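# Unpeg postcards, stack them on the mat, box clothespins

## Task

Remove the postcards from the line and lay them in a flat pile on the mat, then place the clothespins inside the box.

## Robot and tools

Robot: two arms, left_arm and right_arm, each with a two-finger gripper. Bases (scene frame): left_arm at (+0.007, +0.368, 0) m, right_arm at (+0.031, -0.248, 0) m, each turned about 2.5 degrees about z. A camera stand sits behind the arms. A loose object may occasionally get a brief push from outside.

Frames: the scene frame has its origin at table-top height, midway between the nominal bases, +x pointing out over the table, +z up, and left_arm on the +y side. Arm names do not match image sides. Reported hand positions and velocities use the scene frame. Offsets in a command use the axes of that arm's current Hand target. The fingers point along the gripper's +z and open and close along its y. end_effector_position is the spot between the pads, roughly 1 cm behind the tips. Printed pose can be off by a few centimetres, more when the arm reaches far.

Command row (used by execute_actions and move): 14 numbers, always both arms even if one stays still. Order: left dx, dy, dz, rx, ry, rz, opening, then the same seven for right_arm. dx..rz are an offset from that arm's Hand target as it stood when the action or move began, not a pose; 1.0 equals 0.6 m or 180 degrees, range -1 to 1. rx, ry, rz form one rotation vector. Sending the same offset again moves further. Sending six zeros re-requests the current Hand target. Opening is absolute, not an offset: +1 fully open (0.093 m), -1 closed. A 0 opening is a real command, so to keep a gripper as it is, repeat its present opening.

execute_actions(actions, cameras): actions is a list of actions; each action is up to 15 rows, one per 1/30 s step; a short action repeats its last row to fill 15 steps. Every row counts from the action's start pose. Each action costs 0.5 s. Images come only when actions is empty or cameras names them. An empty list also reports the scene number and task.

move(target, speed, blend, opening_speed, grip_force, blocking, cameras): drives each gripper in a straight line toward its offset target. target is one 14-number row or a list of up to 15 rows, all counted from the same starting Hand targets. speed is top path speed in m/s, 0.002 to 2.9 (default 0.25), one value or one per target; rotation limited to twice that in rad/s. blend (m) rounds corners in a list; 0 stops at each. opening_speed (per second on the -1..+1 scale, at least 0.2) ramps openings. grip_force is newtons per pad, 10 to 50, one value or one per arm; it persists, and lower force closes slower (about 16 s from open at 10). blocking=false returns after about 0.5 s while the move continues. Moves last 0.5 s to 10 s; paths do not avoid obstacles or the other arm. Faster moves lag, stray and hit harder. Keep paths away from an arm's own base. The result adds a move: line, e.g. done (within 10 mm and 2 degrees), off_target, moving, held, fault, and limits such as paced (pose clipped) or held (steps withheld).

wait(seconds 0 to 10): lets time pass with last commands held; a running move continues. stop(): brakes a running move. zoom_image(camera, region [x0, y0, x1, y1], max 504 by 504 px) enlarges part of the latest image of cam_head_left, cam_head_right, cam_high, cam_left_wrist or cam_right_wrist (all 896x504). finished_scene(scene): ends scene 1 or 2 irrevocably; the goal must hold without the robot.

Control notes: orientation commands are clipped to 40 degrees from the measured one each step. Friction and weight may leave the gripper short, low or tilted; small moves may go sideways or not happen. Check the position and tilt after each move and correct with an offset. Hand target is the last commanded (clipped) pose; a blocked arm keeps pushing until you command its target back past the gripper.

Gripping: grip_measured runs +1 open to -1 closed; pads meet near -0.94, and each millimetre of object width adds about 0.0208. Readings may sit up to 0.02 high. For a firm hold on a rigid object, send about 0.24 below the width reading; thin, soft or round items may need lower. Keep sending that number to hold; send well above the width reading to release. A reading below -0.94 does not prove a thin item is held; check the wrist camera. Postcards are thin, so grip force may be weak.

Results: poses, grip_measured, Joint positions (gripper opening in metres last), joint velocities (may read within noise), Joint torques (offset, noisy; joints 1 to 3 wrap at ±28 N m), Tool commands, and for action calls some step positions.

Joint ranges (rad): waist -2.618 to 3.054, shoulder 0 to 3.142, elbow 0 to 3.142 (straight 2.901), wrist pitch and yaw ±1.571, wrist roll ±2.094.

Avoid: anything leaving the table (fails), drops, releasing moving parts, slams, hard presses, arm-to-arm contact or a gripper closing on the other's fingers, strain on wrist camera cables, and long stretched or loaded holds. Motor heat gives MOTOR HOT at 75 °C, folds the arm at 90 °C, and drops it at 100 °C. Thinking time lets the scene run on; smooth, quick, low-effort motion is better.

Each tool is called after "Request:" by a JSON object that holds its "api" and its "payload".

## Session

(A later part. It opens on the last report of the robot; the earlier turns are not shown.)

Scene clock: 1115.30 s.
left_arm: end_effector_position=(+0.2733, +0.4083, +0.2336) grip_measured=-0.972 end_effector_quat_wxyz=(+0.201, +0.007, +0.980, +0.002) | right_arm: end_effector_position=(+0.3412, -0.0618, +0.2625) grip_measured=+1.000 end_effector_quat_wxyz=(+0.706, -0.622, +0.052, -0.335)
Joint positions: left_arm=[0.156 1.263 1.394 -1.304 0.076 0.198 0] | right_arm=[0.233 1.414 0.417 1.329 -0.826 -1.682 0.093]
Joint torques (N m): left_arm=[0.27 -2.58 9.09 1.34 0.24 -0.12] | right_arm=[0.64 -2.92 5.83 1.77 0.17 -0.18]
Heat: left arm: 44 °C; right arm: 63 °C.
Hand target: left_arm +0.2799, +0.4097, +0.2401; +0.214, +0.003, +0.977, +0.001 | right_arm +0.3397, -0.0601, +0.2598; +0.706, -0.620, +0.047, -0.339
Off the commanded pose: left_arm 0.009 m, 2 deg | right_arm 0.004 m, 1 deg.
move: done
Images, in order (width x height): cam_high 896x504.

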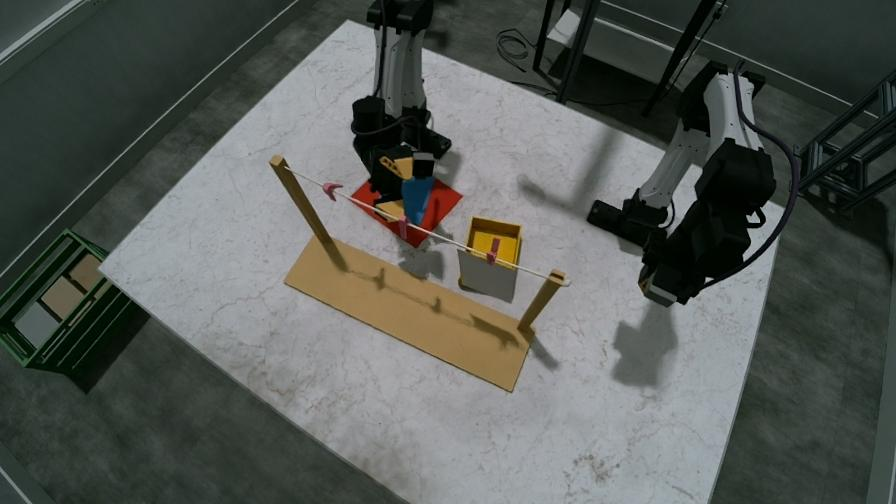

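Request:
{"api": "move", "payload": {"target": [[0,0,0,0,0,0,-1,-0.0848,0.17,0.0052,0,0,0,1],[0,0,0,0,0,0,-1,-0.041,0.2277,0.1318,0,0,0,1]], "speed": 0.25, "blend": [0.02,0], "cameras": ["cam_high","cam_right_wrist"]}}

Request:
{"api": "zoom_image", "payload": {"camera": "cam_high", "region": [320, 120, 600, 330]}}

Scene clock: 1121.63 s.
left_arm: end_effector_position=(+0.2733, +0.4083, +0.2336) grip_measured=-0.972 end_effector_quat_wxyz=(+0.201, +0.007, +0.980, +0.002) | right_arm: end_effector_position=(+0.4154, +0.0173, +0.1314) grip_measured=+1.000 end_effector_quat_wxyz=(+0.667, -0.677, +0.068, -0.303)
Joint positions: left_arm=[0.156 1.263 1.394 -1.304 0.076 0.198 0] | right_arm=[0.421 2.084 0.682 1.497 -0.664 -1.839 0.093]
Joint torques (N m): left_arm=[0.32 -2.55 9.06 1.33 0.23 -0.13] | right_arm=[0.49 -6.68 6.32 2.56 0.07 -0.05]
Heat: left arm: 43 °C; right arm: 62 °C.
Hand target: left_arm +0.2799, +0.4097, +0.2401; +0.214, +0.003, +0.977, +0.001 | right_arm +0.4169, +0.0199, +0.1449; +0.706, -0.620, +0.047, -0.339
Off the commanded pose: left_arm 0.009 m, 2 deg | right_arm 0.014 m, 9 deg.
joint sent to its limit (right arm) — joint 4 (wrist pitch), upper limit. The joint targets are off in orientation, not in position.
move: off_target (right_arm)
Images, in order (width x height): cam_high 896x504, cam_right_wrist 896x504.

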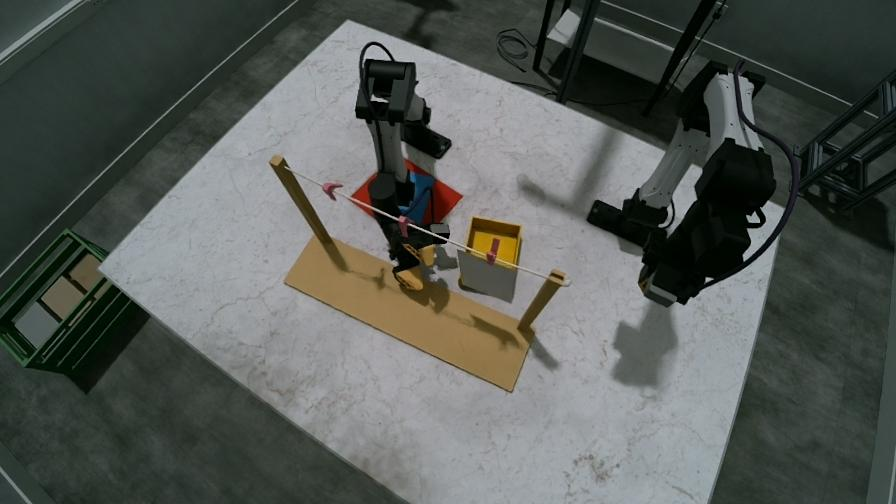

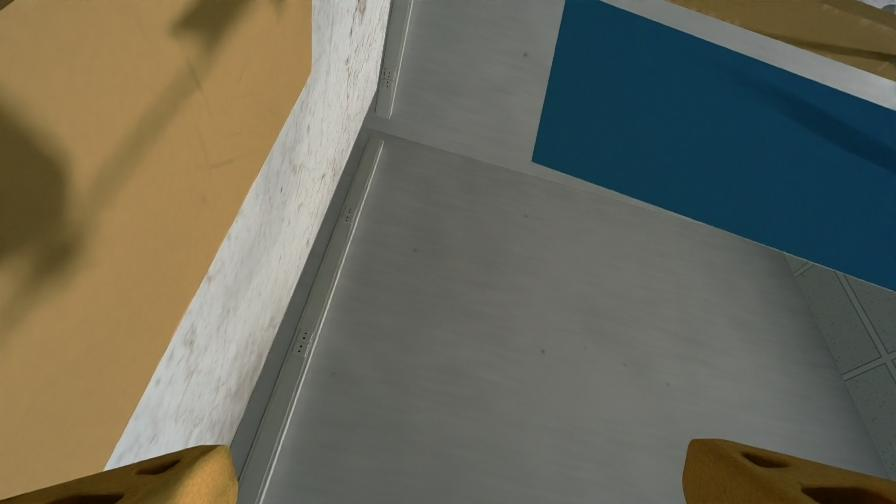

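Scaled by 1.800 from the camera's 896x504 image, which has a finer 1280x720 frame.

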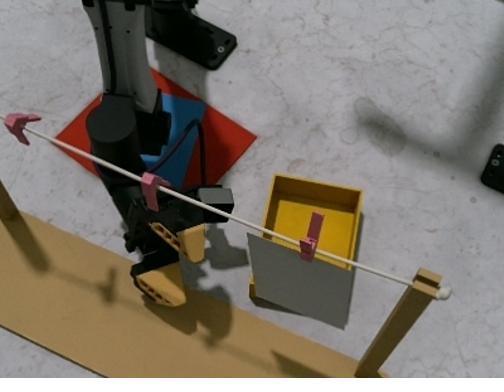

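Request:
{"api": "move", "payload": {"target": [0,0,0,0,0,0,-1,-0.0938,0,0.1477,0,0,0,1], "speed": 0.2, "cameras": ["cam_high","cam_right_wrist"]}}

Request:
{"api": "zoom_image", "payload": {"camera": "cam_high", "region": [320, 120, 600, 330]}}

Scene clock: 1125.80 s.
left_arm: end_effector_position=(+0.2733, +0.4083, +0.2336) grip_measured=-0.972 end_effector_quat_wxyz=(+0.201, +0.007, +0.980, +0.002) | right_arm: end_effector_position=(+0.4152, +0.1248, +0.1337) grip_measured=+1.000 end_effector_quat_wxyz=(+0.692, -0.646, +0.061, -0.316)
Joint positions: left_arm=[0.156 1.263 1.394 -1.304 0.076 0.198 0] | right_arm=[0.69 2.259 0.933 1.497 -0.395 -1.839 0.093]
Joint torques (N m): left_arm=[0.34 -2.56 9.06 1.34 0.24 -0.12] | right_arm=[0.06 -8.08 7.15 2.56 0.09 -0.19]
Heat: left arm: 44 °C; right arm: 62 °C.
Hand target: left_arm +0.2799, +0.4097, +0.2401; +0.214, +0.003, +0.977, +0.001 | right_arm +0.4169, +0.1250, +0.1453; +0.706, -0.620, +0.047, -0.339
Off the commanded pose: left_arm 0.009 m, 2 deg | right_arm 0.011 m, 5 deg.
move: off_target (right_arm)
Images, in order (width x height): cam_high 896x504, cam_right_wrist 896x504.

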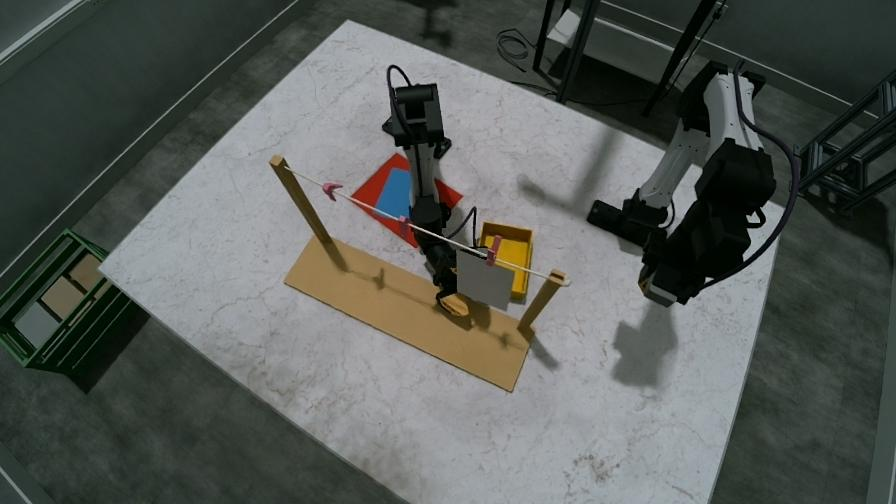

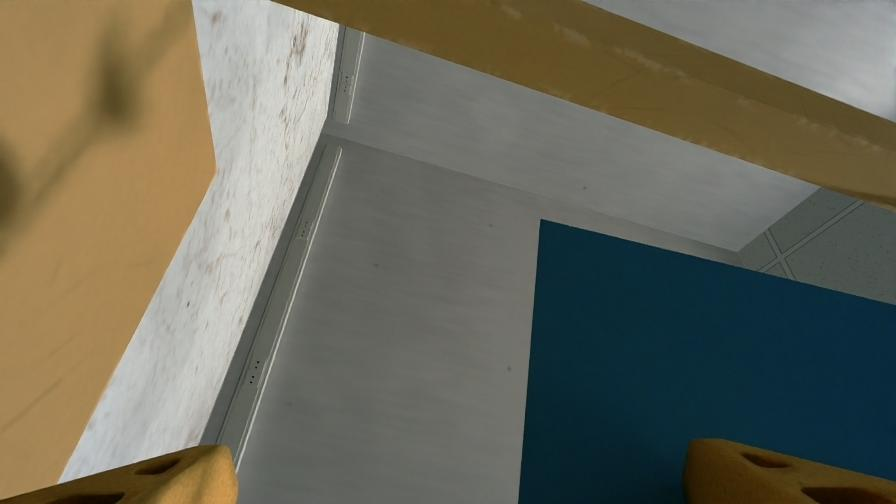

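Scaled by 1.800 from the camera's 896x504 image, which has a finer 1280x720 frame.

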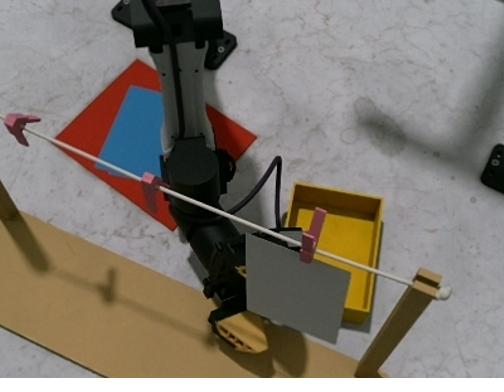

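Request:
{"api": "move", "payload": {"target": [0,0,0,0,0,0,-1,0.0383,-0.0983,0.0244,0,0,0,1], "speed": 0.12, "cameras": ["cam_high","cam_right_wrist","cam_head_left"]}}

Request:
{"api": "zoom_image", "payload": {"camera": "cam_high", "region": [400, 200, 580, 340]}}

Scene clock: 1129.93 s.
left_arm: end_effector_position=(+0.2733, +0.4083, +0.2336) grip_measured=-0.972 end_effector_quat_wxyz=(+0.201, +0.007, +0.980, +0.002) | right_arm: end_effector_position=(+0.4155, +0.1247, +0.1904) grip_measured=+1.000 end_effector_quat_wxyz=(+0.700, -0.633, +0.054, -0.326)
Joint positions: left_arm=[0.156 1.263 1.394 -1.304 0.076 0.198 0] | right_arm=[0.69 2.097 0.946 1.361 -0.394 -1.839 0.093]
Joint torques (N m): left_arm=[0.31 -2.56 9.1 1.33 0.24 -0.13] | right_arm=[0.08 -12.51 7.86 1.71 0.09 -0.17]
Heat: left arm: 44 °C; right arm: 61 °C.
Hand target: left_arm +0.2799, +0.4097, +0.2401; +0.214, +0.003, +0.977, +0.001 | right_arm +0.4167, +0.1249, +0.2101; +0.706, -0.620, +0.047, -0.339
Off the commanded pose: left_arm 0.009 m, 2 deg | right_arm 0.020 m, 2 deg.
move: off_target (right_arm)
Images, in order (width x height): cam_head_left 896x504, cam_high 896x504, cam_right_wrist 896x504.

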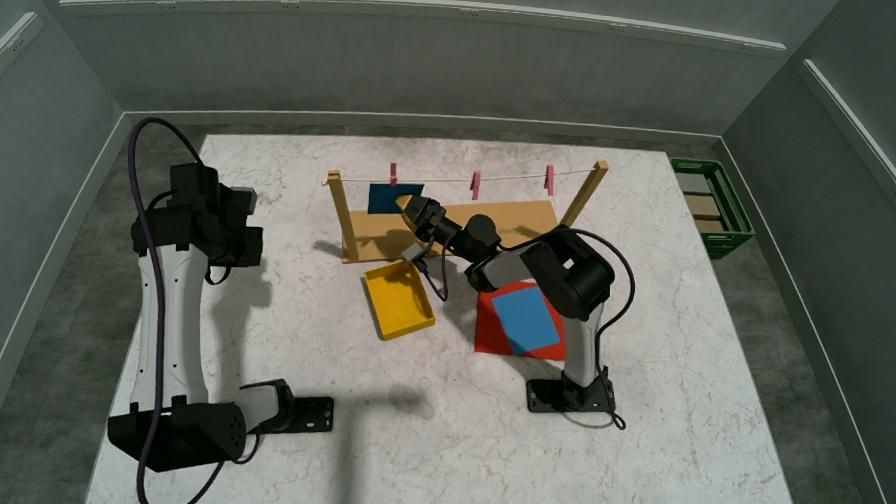

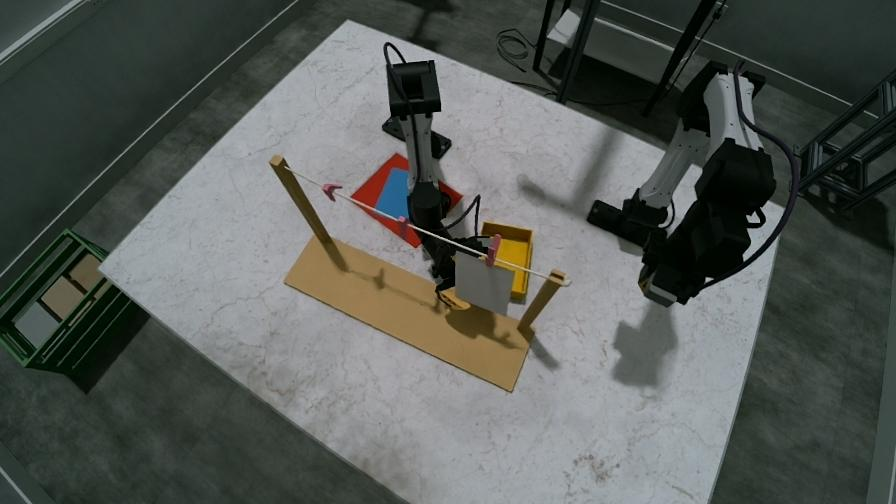

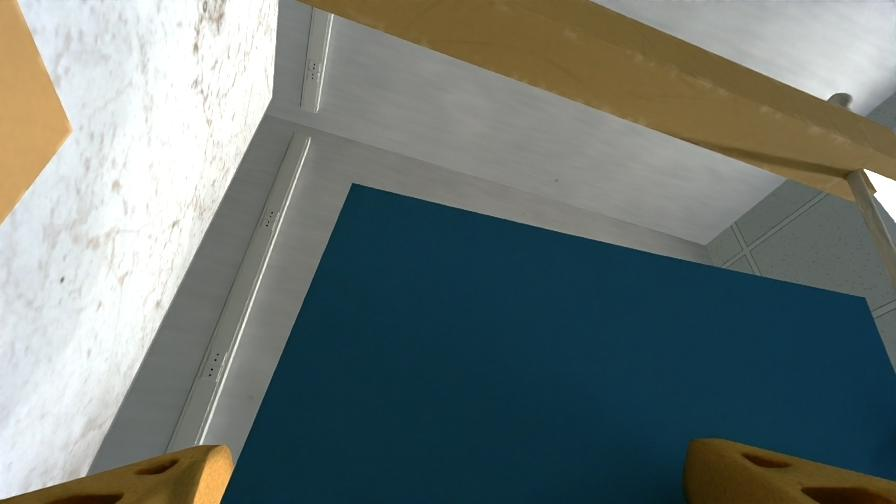

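Scaled by 2.800 from the camera's 896x504 image, which has a finer 1280x720 frame.

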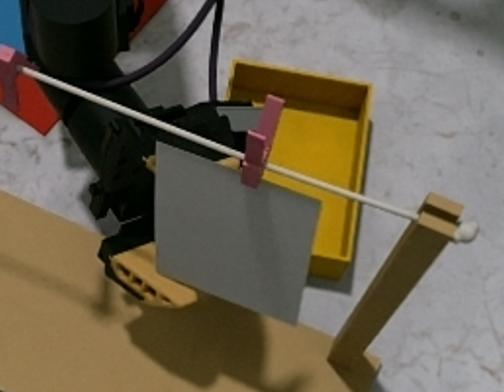

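Request:
{"api": "move", "payload": {"target": [[0,0,0,0,0,0,-1,-0.0179,0,0.0281,0,0,0,1],[0,0,0,0,0,0,-1,-0.1682,-0.1467,-0.0675,-0.012,0,0,1]], "speed": 0.1, "blend": [0.005,0], "cameras": ["cam_high","cam_head_left"]}}

Request:
{"api": "zoom_image", "payload": {"camera": "cam_high", "region": [400, 180, 580, 320]}}

Request:
{"api": "zoom_image", "payload": {"camera": "cam_head_left", "region": [330, 140, 510, 280]}}

Scene clock: 1137.30 s.
left_arm: end_effector_position=(+0.2733, +0.4083, +0.2336) grip_measured=-0.972 end_effector_quat_wxyz=(+0.201, +0.007, +0.980, +0.002) | right_arm: end_effector_position=(+0.2860, +0.1477, +0.2418) grip_measured=+1.000 end_effector_quat_wxyz=(+0.697, -0.631, +0.055, -0.335)
Joint positions: left_arm=[0.156 1.263 1.394 -1.304 0.076 0.198 0] | right_arm=[1.019 1.712 0.673 1.237 -0.057 -1.921 0.093]
Joint torques (N m): left_arm=[0.34 -2.59 9.09 1.33 0.24 -0.12] | right_arm=[0.36 -9.58 5.98 1.68 0.03 -0.16]
Heat: left arm: 44 °C; right arm: 61 °C.
Hand target: left_arm +0.2799, +0.4097, +0.2401; +0.214, +0.003, +0.977, +0.001 | right_arm +0.2828, +0.1449, +0.2450; +0.694, -0.633, +0.053, -0.338
Off the commanded pose: left_arm 0.009 m, 2 deg | right_arm 0.005 m, 1 deg.
move: done
Images, in order (width x height): cam_head_left 896x504, cam_high 896x504.

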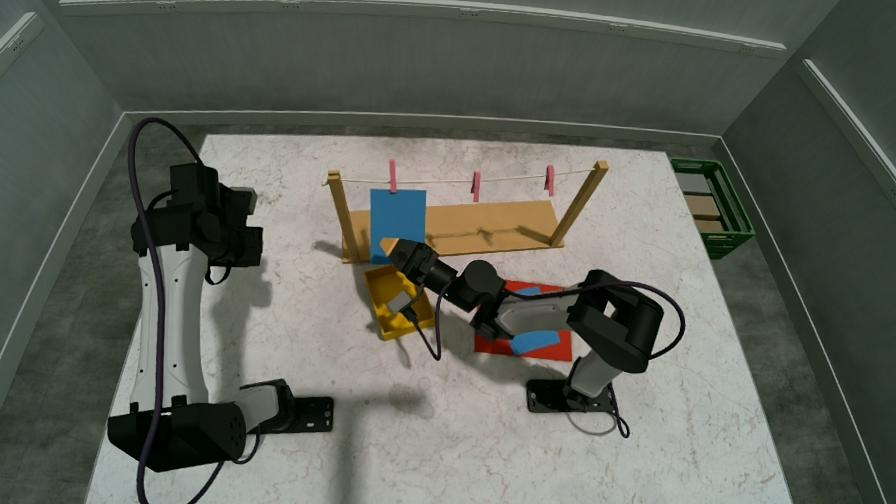

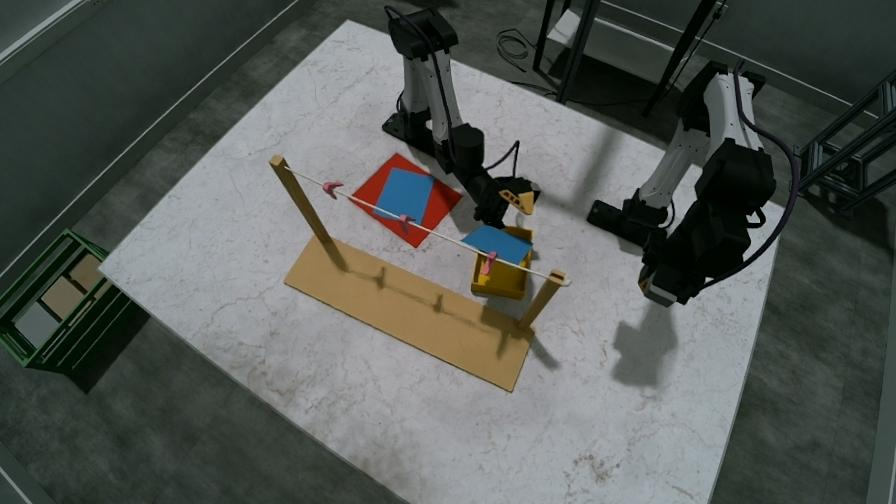

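Scaled by 2.800 from the camera's 896x504 image, which has a finer 1280x720 frame.

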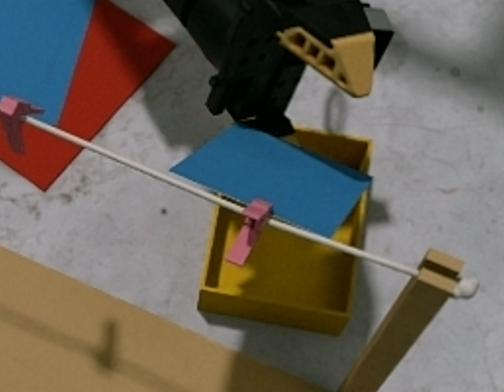

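Scaled by 2.800 from the camera's 896x504 image, which has a finer 1280x720 frame.

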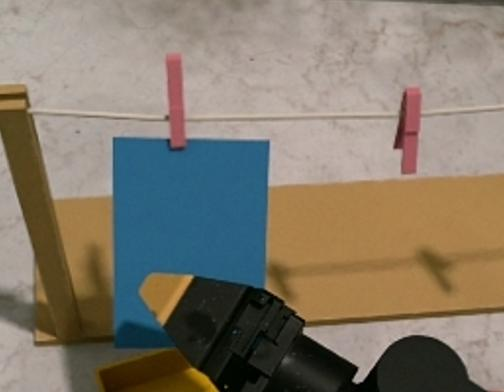

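Request:
{"api": "move", "payload": {"target": [0,0,0,0,0,0,-1,0.0331,-0.0102,0.0208,0,0,0,1], "speed": 0.1}}

Request:
{"api": "move", "payload": {"target": [0,0,0,0,0,0,-1,0,0,0,0,0,0,-0.6], "opening_speed": 0.8}}

Request:
{"api": "move", "payload": {"target": [0,0,0,0,0,0,-1,0,0,0,0,0,0,-1], "opening_speed": 0.6, "cameras": ["cam_high","cam_head_left"]}}

Request:
{"api": "zoom_image", "payload": {"camera": "cam_high", "region": [400, 180, 580, 320]}}

Request:
{"api": "zoom_image", "payload": {"camera": "cam_head_left", "region": [330, 140, 510, 280]}}

Scene clock: 1142.83 s.
left_arm: end_effector_position=(+0.2733, +0.4083, +0.2336) grip_measured=-0.972 end_effector_quat_wxyz=(+0.201, +0.007, +0.980, +0.002) | right_arm: end_effector_position=(+0.3011, +0.1452, +0.2427) grip_measured=+1.000 end_effector_quat_wxyz=(+0.686, -0.643, +0.058, -0.336)
Joint positions: left_arm=[0.156 1.263 1.394 -1.304 0.076 0.198 0] | right_arm=[0.98 1.702 0.708 1.161 -0.087 -1.921 0.093]
Joint torques (N m): left_arm=[0.32 -2.58 9.06 1.34 0.22 -0.13] | right_arm=[-0.42 -9.74 9.32 1.65 -0.11 -0.09]
Heat: left arm: 44 °C; right arm: 61 °C.
Hand target: left_arm +0.2799, +0.4097, +0.2401; +0.214, +0.003, +0.977, +0.001 | right_arm +0.3018, +0.1449, +0.2600; +0.694, -0.633, +0.053, -0.338
Off the commanded pose: left_arm 0.009 m, 2 deg | right_arm 0.017 m, 2 deg.
move: off_target (right_arm)

Scene clock: 1145.07 s.
left_arm: end_effector_position=(+0.2733, +0.4083, +0.2336) grip_measured=-0.972 end_effector_quat_wxyz=(+0.201, +0.007, +0.980, +0.002) | right_arm: end_effector_position=(+0.3010, +0.1454, +0.2424) grip_measured=-0.598 end_effector_quat_wxyz=(+0.685, -0.644, +0.058, -0.335)
Joint positions: left_arm=[0.156 1.263 1.394 -1.304 0.076 0.198 0] | right_arm=[0.98 1.702 0.708 1.16 -0.088 -1.921 0.016]
Joint torques (N m): left_arm=[0.34 -2.58 9.1 1.33 0.23 -0.13] | right_arm=[-0.46 -9.77 9.26 1.68 -0.12 -0.09]
Heat: left arm: 45 °C; right arm: 61 °C.
Hand target: left_arm +0.2799, +0.4097, +0.2401; +0.214, +0.003, +0.977, +0.001 | right_arm +0.3018, +0.1449, +0.2600; +0.694, -0.633, +0.053, -0.338
Off the commanded pose: left_arm 0.009 m, 2 deg | right_arm 0.018 m, 2 deg.
move: off_target (right_arm)

Scene clock: 1145.93 s.
left_arm: end_effector_position=(+0.2733, +0.4083, +0.2336) grip_measured=-0.972 end_effector_quat_wxyz=(+0.201, +0.007, +0.980, +0.002) | right_arm: end_effector_position=(+0.3009, +0.1454, +0.2424) grip_measured=-0.989 end_effector_quat_wxyz=(+0.686, -0.644, +0.057, -0.335)
Joint positions: left_arm=[0.156 1.263 1.394 -1.304 0.076 0.198 0] | right_arm=[0.98 1.702 0.708 1.16 -0.089 -1.921 0]
Joint torques (N m): left_arm=[0.32 -2.58 9.1 1.34 0.24 -0.12] | right_arm=[-0.44 -9.73 9.31 1.68 -0.11 -0.08]
Heat: left arm: 45 °C; right arm: 61 °C.
Hand target: left_arm +0.2799, +0.4097, +0.2401; +0.214, +0.003, +0.977, +0.001 | right_arm +0.3018, +0.1449, +0.2600; +0.694, -0.633, +0.053, -0.338
Off the commanded pose: left_arm 0.009 m, 2 deg | right_arm 0.018 m, 2 deg.
move: off_target (right_arm)
Images, in order (width x height): cam_head_left 896x504, cam_high 896x504.

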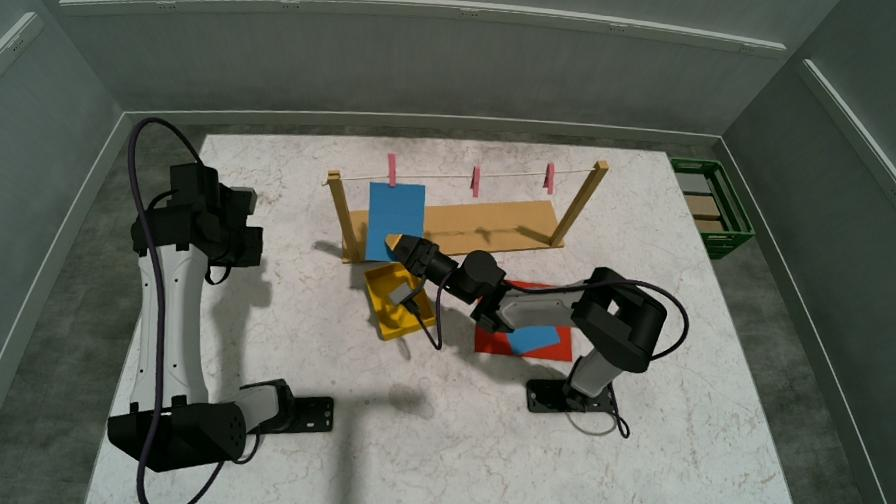

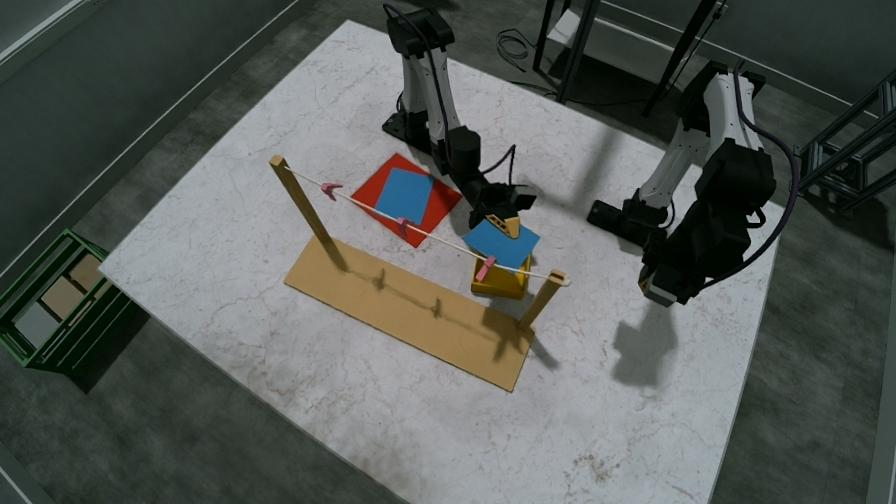

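Scaled by 2.800 from the camera's 896x504 image, which has a finer 1280x720 frame.

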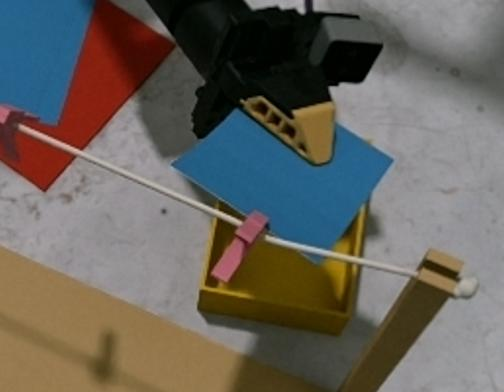

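Scaled by 2.800 from the camera's 896x504 image, which has a finer 1280x720 frame.

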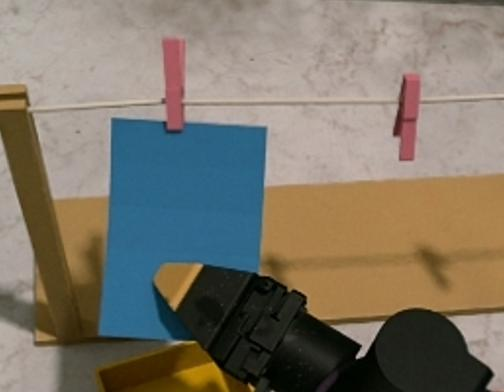

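Request:
{"api": "move", "payload": {"target": [0,0,0,0,0,0,-1,-0.0948,-0.013,-0.0608,0,0,0,-1], "speed": 0.06, "cameras": ["cam_high","cam_head_left"]}}

Request:
{"api": "zoom_image", "payload": {"camera": "cam_high", "region": [400, 160, 600, 320]}}

Request:
{"api": "zoom_image", "payload": {"camera": "cam_head_left", "region": [320, 130, 520, 290]}}

Scene clock: 1151.33 s.
left_arm: end_effector_position=(+0.2733, +0.4083, +0.2336) grip_measured=-0.972 end_effector_quat_wxyz=(+0.201, +0.007, +0.980, +0.002) | right_arm: end_effector_position=(+0.2408, +0.1496, +0.2265) grip_measured=-0.989 end_effector_quat_wxyz=(+0.684, -0.648, +0.055, -0.331)
Joint positions: left_arm=[0.156 1.263 1.394 -1.304 0.076 0.198 0] | right_arm=[1.155 1.652 0.574 1.232 0.077 -1.948 0]
Joint torques (N m): left_arm=[0.32 -2.58 9.09 1.34 0.23 -0.12] | right_arm=[0.5 -9.02 5.9 2.1 0.03 -0.14]
Heat: left arm: 45 °C; right arm: 60 °C.
Hand target: left_arm +0.2799, +0.4097, +0.2401; +0.214, +0.003, +0.977, +0.001 | right_arm +0.2367, +0.1450, +0.2400; +0.694, -0.633, +0.053, -0.338
Off the commanded pose: left_arm 0.009 m, 2 deg | right_arm 0.015 m, 2 deg.
move: off_target (right_arm)
Images, in order (width x height): cam_head_left 896x504, cam_high 896x504.

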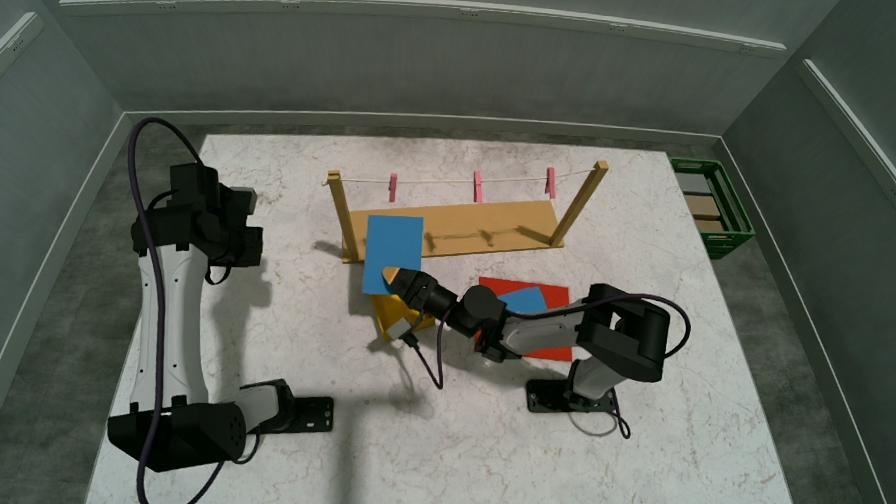

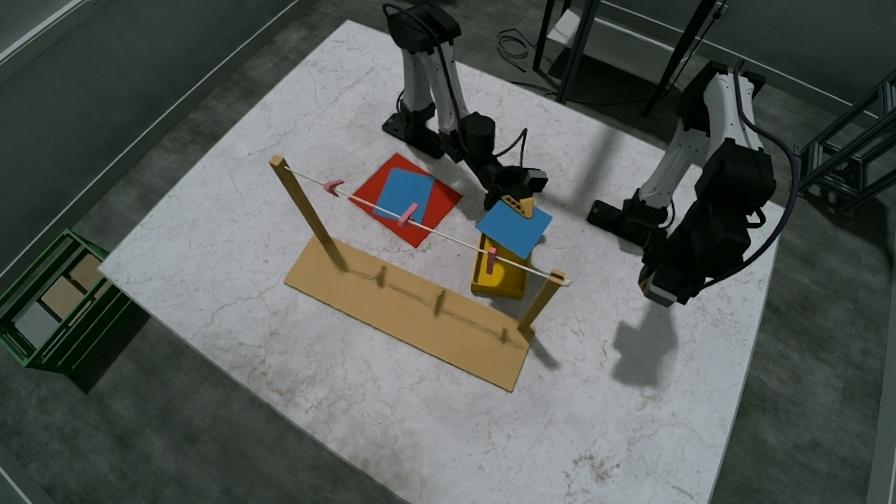

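Scaled by 2.520 from the camera's 896x504 image, which has a finer 1280x720 frame.

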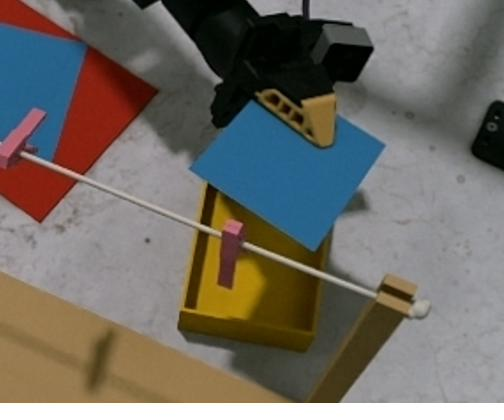

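Scaled by 2.520 from the camera's 896x504 image, which has a finer 1280x720 frame.

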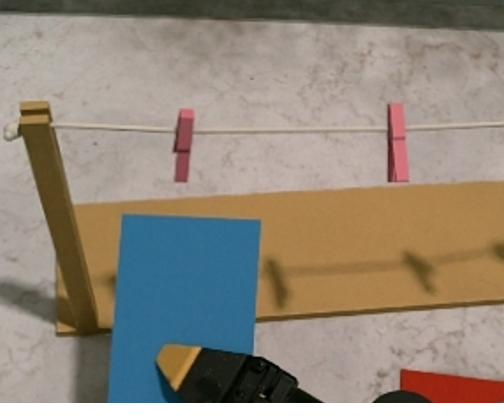

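Request:
{"api": "move", "payload": {"target": [[-0.0348,-0.0167,-0.0758,0,-0.389,0,-1,0.0853,-0.0028,-0.0842,-0.0498,-0.0703,0.1227,-1],[-0.0512,-0.2167,-0.0315,0.0953,-0.6076,0.6228,1,0.0853,-0.0028,-0.0842,-0.0498,-0.0703,0.1227,-1],[-0.0362,-0.3378,0.0075,0.0953,-0.6076,0.6228,1,0.0853,-0.0028,-0.0842,-0.0498,-0.0703,0.1227,-1]], "speed": 0.3, "blend": [0.03,0,0], "cameras": ["cam_high","cam_head_left","cam_left_wrist"]}}

Request:
{"api": "zoom_image", "payload": {"camera": "cam_high", "region": [400, 120, 640, 300]}}

Request:
{"api": "zoom_image", "payload": {"camera": "cam_head_left", "region": [320, 160, 560, 340]}}

Scene clock: 1193.63 s.
left_arm: end_effector_position=(+0.3045, +0.2084, +0.2315) grip_measured=+1.000 end_effector_quat_wxyz=(+0.718, +0.689, +0.099, -0.011) | right_arm: end_effector_position=(+0.2509, +0.0775, +0.2445) grip_measured=-0.989 end_effector_quat_wxyz=(+0.693, -0.699, +0.122, -0.129)
Joint positions: left_arm=[-0.016 1.577 0.582 1.293 1.467 1.117 0.093] | right_arm=[0.845 1.245 0.52 0.718 -0.412 -1.584 0]
Joint torques (N m): left_arm=[-0.43 -6.98 7.6 1.54 0.05 0.78] | right_arm=[-0.62 -5.57 8.65 1.72 -0.17 0.05]
Heat: left arm: 46 °C; right arm: 60 °C.
Hand target: left_arm +0.3004, +0.2069, +0.2443; +0.705, +0.706, +0.042, +0.043 | right_arm +0.2499, +0.0749, +0.2500; +0.696, -0.696, +0.123, -0.123
Off the commanded pose: left_arm 0.013 m, 9 deg | right_arm 0.006 m, 1 deg.
move: off_target (left_arm); target 2's new opening was sent with left_arm's hand 0.008 m and 14 deg from that target
Images, in order (width x height): cam_head_left 896x504, cam_high 896x504, cam_left_wrist 896x504.

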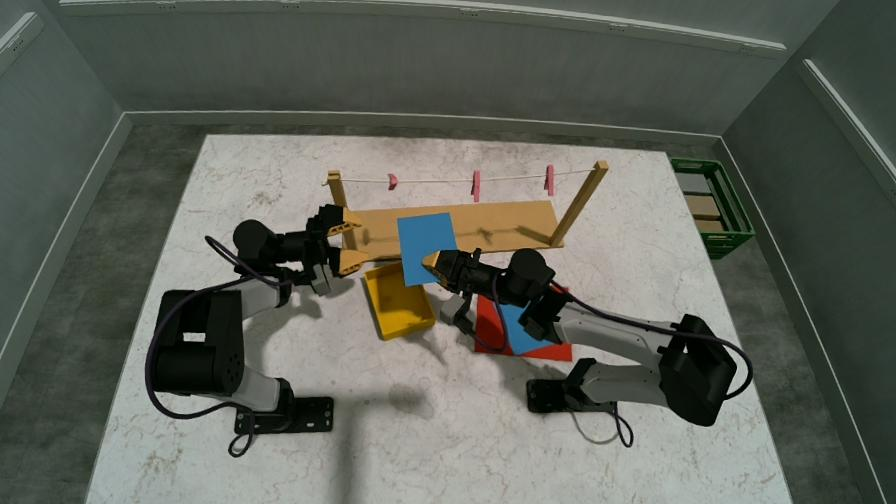

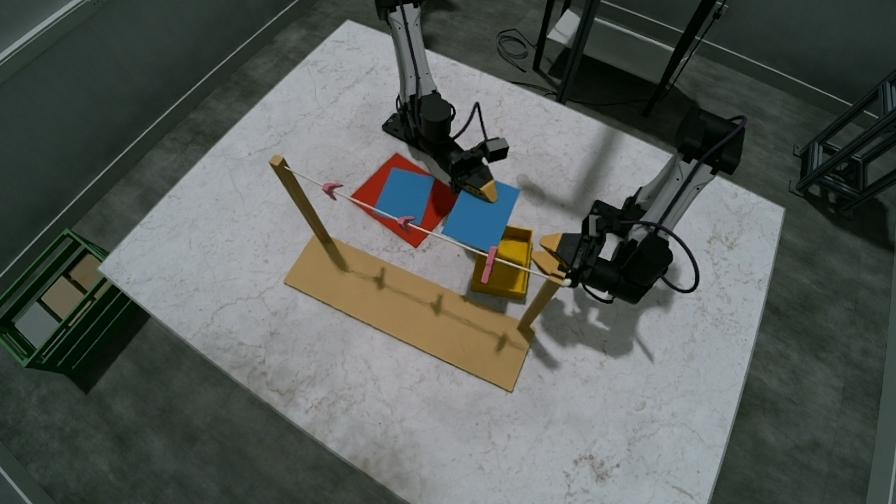

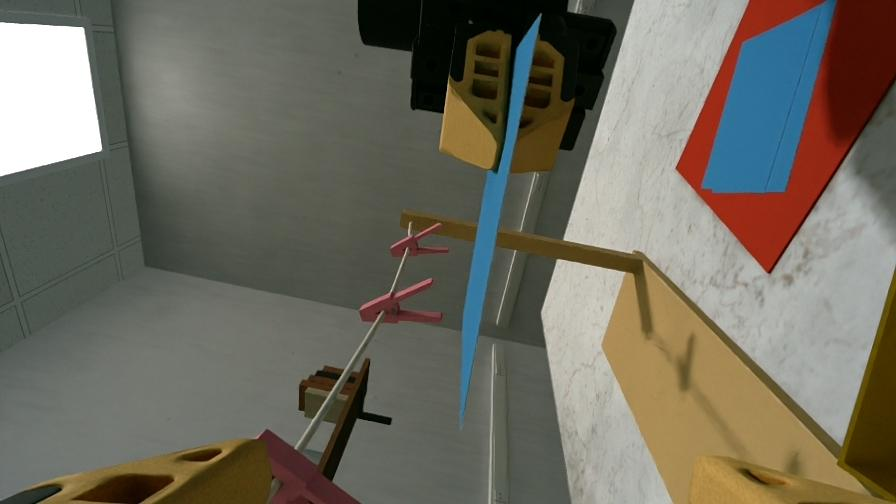

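Scaled by 2.100 from the camera's 896x504 image, which has a finer 1280x720 frame.

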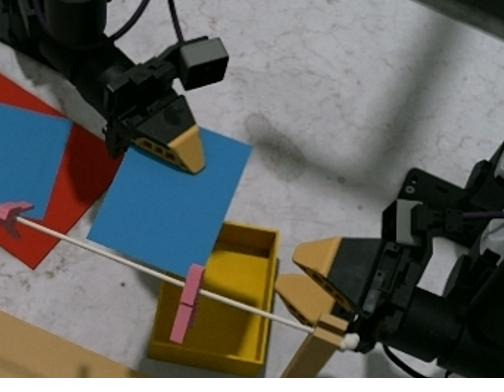

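Scaled by 2.100 from the camera's 896x504 image, which has a finer 1280x720 frame.

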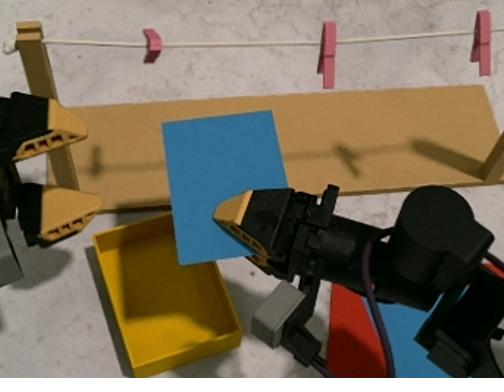

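Request:
{"api": "move", "payload": {"target": [0.008,0.0133,0.0798,0,0,0,1,0,0,0,0,0,0,-1], "speed": 0.15, "cameras": ["cam_high","cam_left_wrist"]}}

Request:
{"api": "zoom_image", "payload": {"camera": "cam_high", "region": [400, 120, 640, 300]}}

Scene clock: 1203.17 s.
left_arm: end_effector_position=(+0.3114, +0.1616, +0.2389) grip_measured=+1.000 end_effector_quat_wxyz=(+0.705, +0.705, +0.065, +0.021) | right_arm: end_effector_position=(+0.2509, +0.0775, +0.2445) grip_measured=-0.989 end_effector_quat_wxyz=(+0.693, -0.699, +0.122, -0.129)
Joint positions: left_arm=[-0.18 1.495 0.685 0.796 1.312 1.523 0.093] | right_arm=[0.845 1.245 0.52 0.718 -0.412 -1.584 0]
Joint torques (N m): left_arm=[-0.55 -7.21 8.87 1.49 0.06 0.21] | right_arm=[-0.58 -5.6 8.68 1.72 -0.18 0.05]
Heat: left arm: 45 °C; right arm: 62 °C.
Hand target: left_arm +0.3110, +0.1599, +0.2523; +0.705, +0.706, +0.042, +0.043 | right_arm +0.2499, +0.0749, +0.2500; +0.696, -0.696, +0.123, -0.123
Off the commanded pose: left_arm 0.013 m, 4 deg | right_arm 0.006 m, 1 deg.
move: off_target (left_arm)
Images, in order (width x height): cam_high 896x504, cam_left_wrist 896x504.

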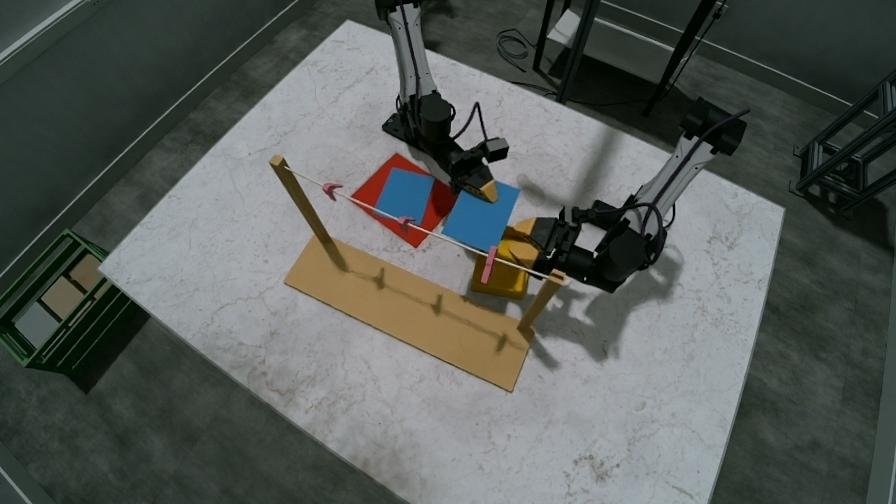

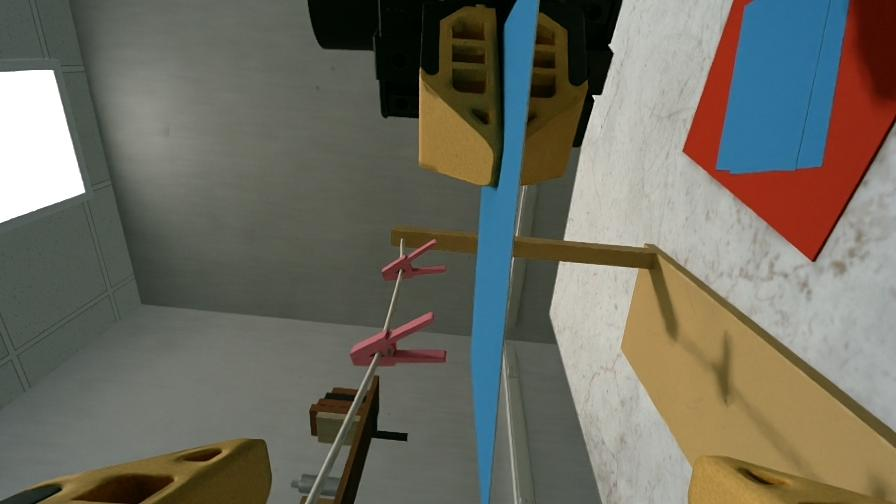

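Scaled by 2.100 from the camera's 896x504 image, which has a finer 1280x720 frame.

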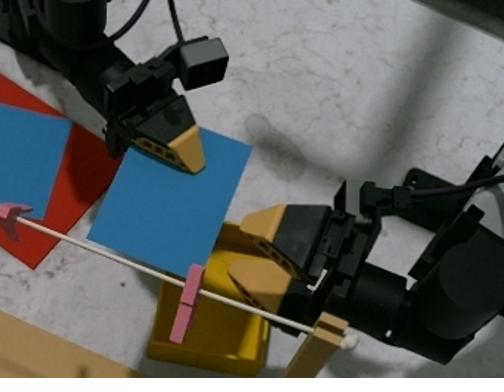

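Request:
{"api": "move", "payload": {"target": [-0.0068,-0.01,0.0562,0,0,0.0144,1,0,0,0,0,0,0,-1], "speed": 0.12, "cameras": ["cam_high","cam_left_wrist","cam_head_left"]}}

Request:
{"api": "zoom_image", "payload": {"camera": "cam_high", "region": [400, 120, 640, 300]}}

Request:
{"api": "zoom_image", "payload": {"camera": "cam_head_left", "region": [320, 160, 560, 340]}}

Scene clock: 1210.23 s.
left_arm: end_effector_position=(+0.3054, +0.1281, +0.2438) grip_measured=+1.000 end_effector_quat_wxyz=(+0.705, +0.706, +0.031, +0.049) | right_arm: end_effector_position=(+0.2509, +0.0775, +0.2445) grip_measured=-0.989 end_effector_quat_wxyz=(+0.693, -0.699, +0.122, -0.129)
Joint positions: left_arm=[-0.297 1.495 0.7 0.796 1.204 1.596 0.093] | right_arm=[0.845 1.245 0.52 0.718 -0.412 -1.584 0]
Joint torques (N m): left_arm=[-0.4 -4.37 9.09 1.55 -0.01 0.06] | right_arm=[-0.59 -5.57 8.65 1.72 -0.17 0.06]
Heat: left arm: 46 °C; right arm: 63 °C.
Hand target: left_arm +0.3110, +0.1260, +0.2463; +0.704, +0.707, +0.027, +0.059 | right_arm +0.2499, +0.0749, +0.2500; +0.696, -0.696, +0.123, -0.123
Off the commanded pose: left_arm 0.007 m, 1 deg | right_arm 0.006 m, 1 deg.
move: done
Images, in order (width x height): cam_head_left 896x504, cam_high 896x504, cam_left_wrist 896x504.

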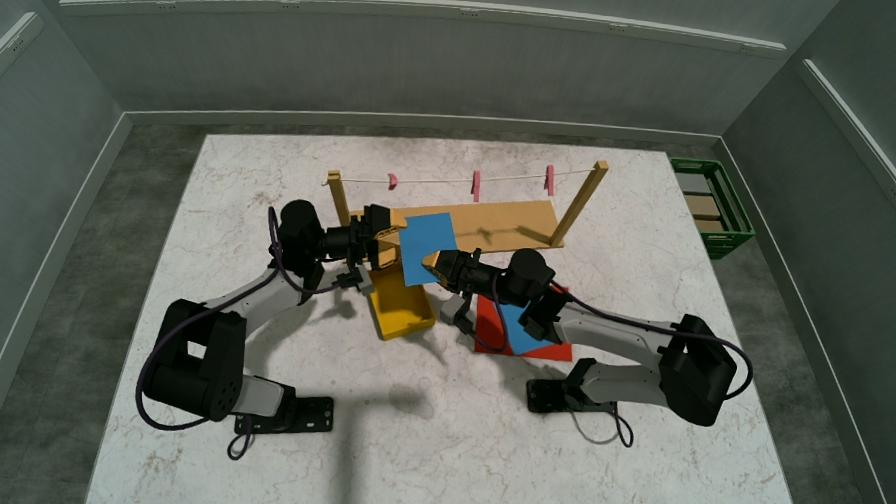

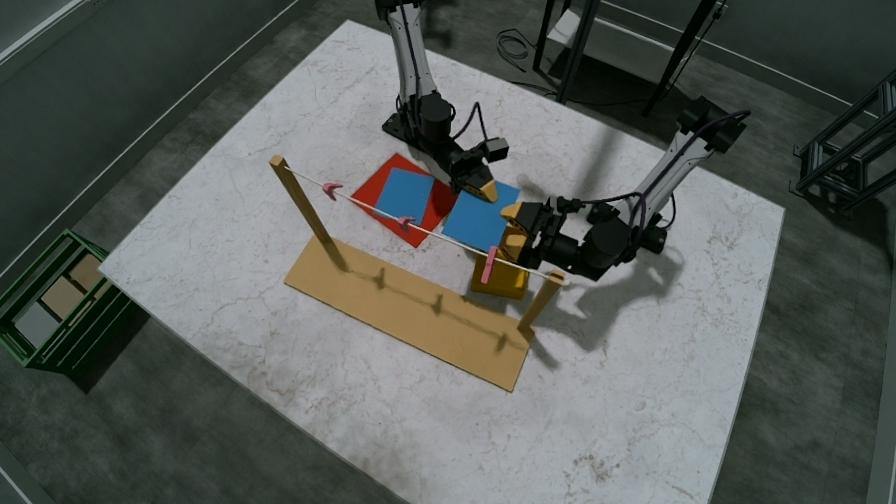

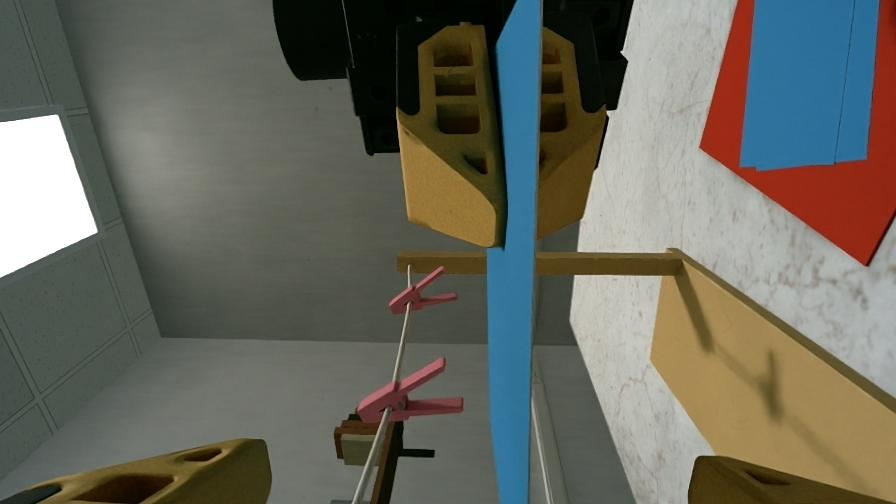

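Scaled by 2.100 from the camera's 896x504 image, which has a finer 1280x720 frame.

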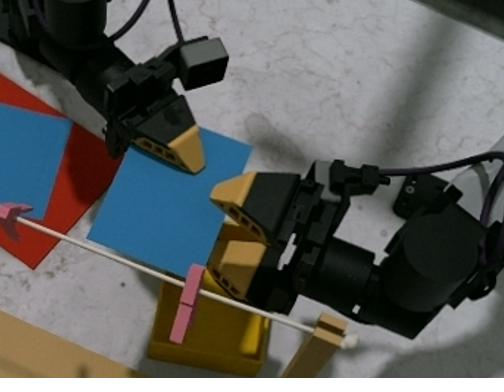

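Scaled by 2.100 from the camera's 896x504 image, which has a finer 1280x720 frame.

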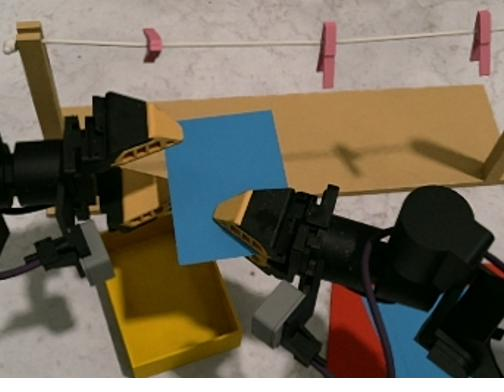

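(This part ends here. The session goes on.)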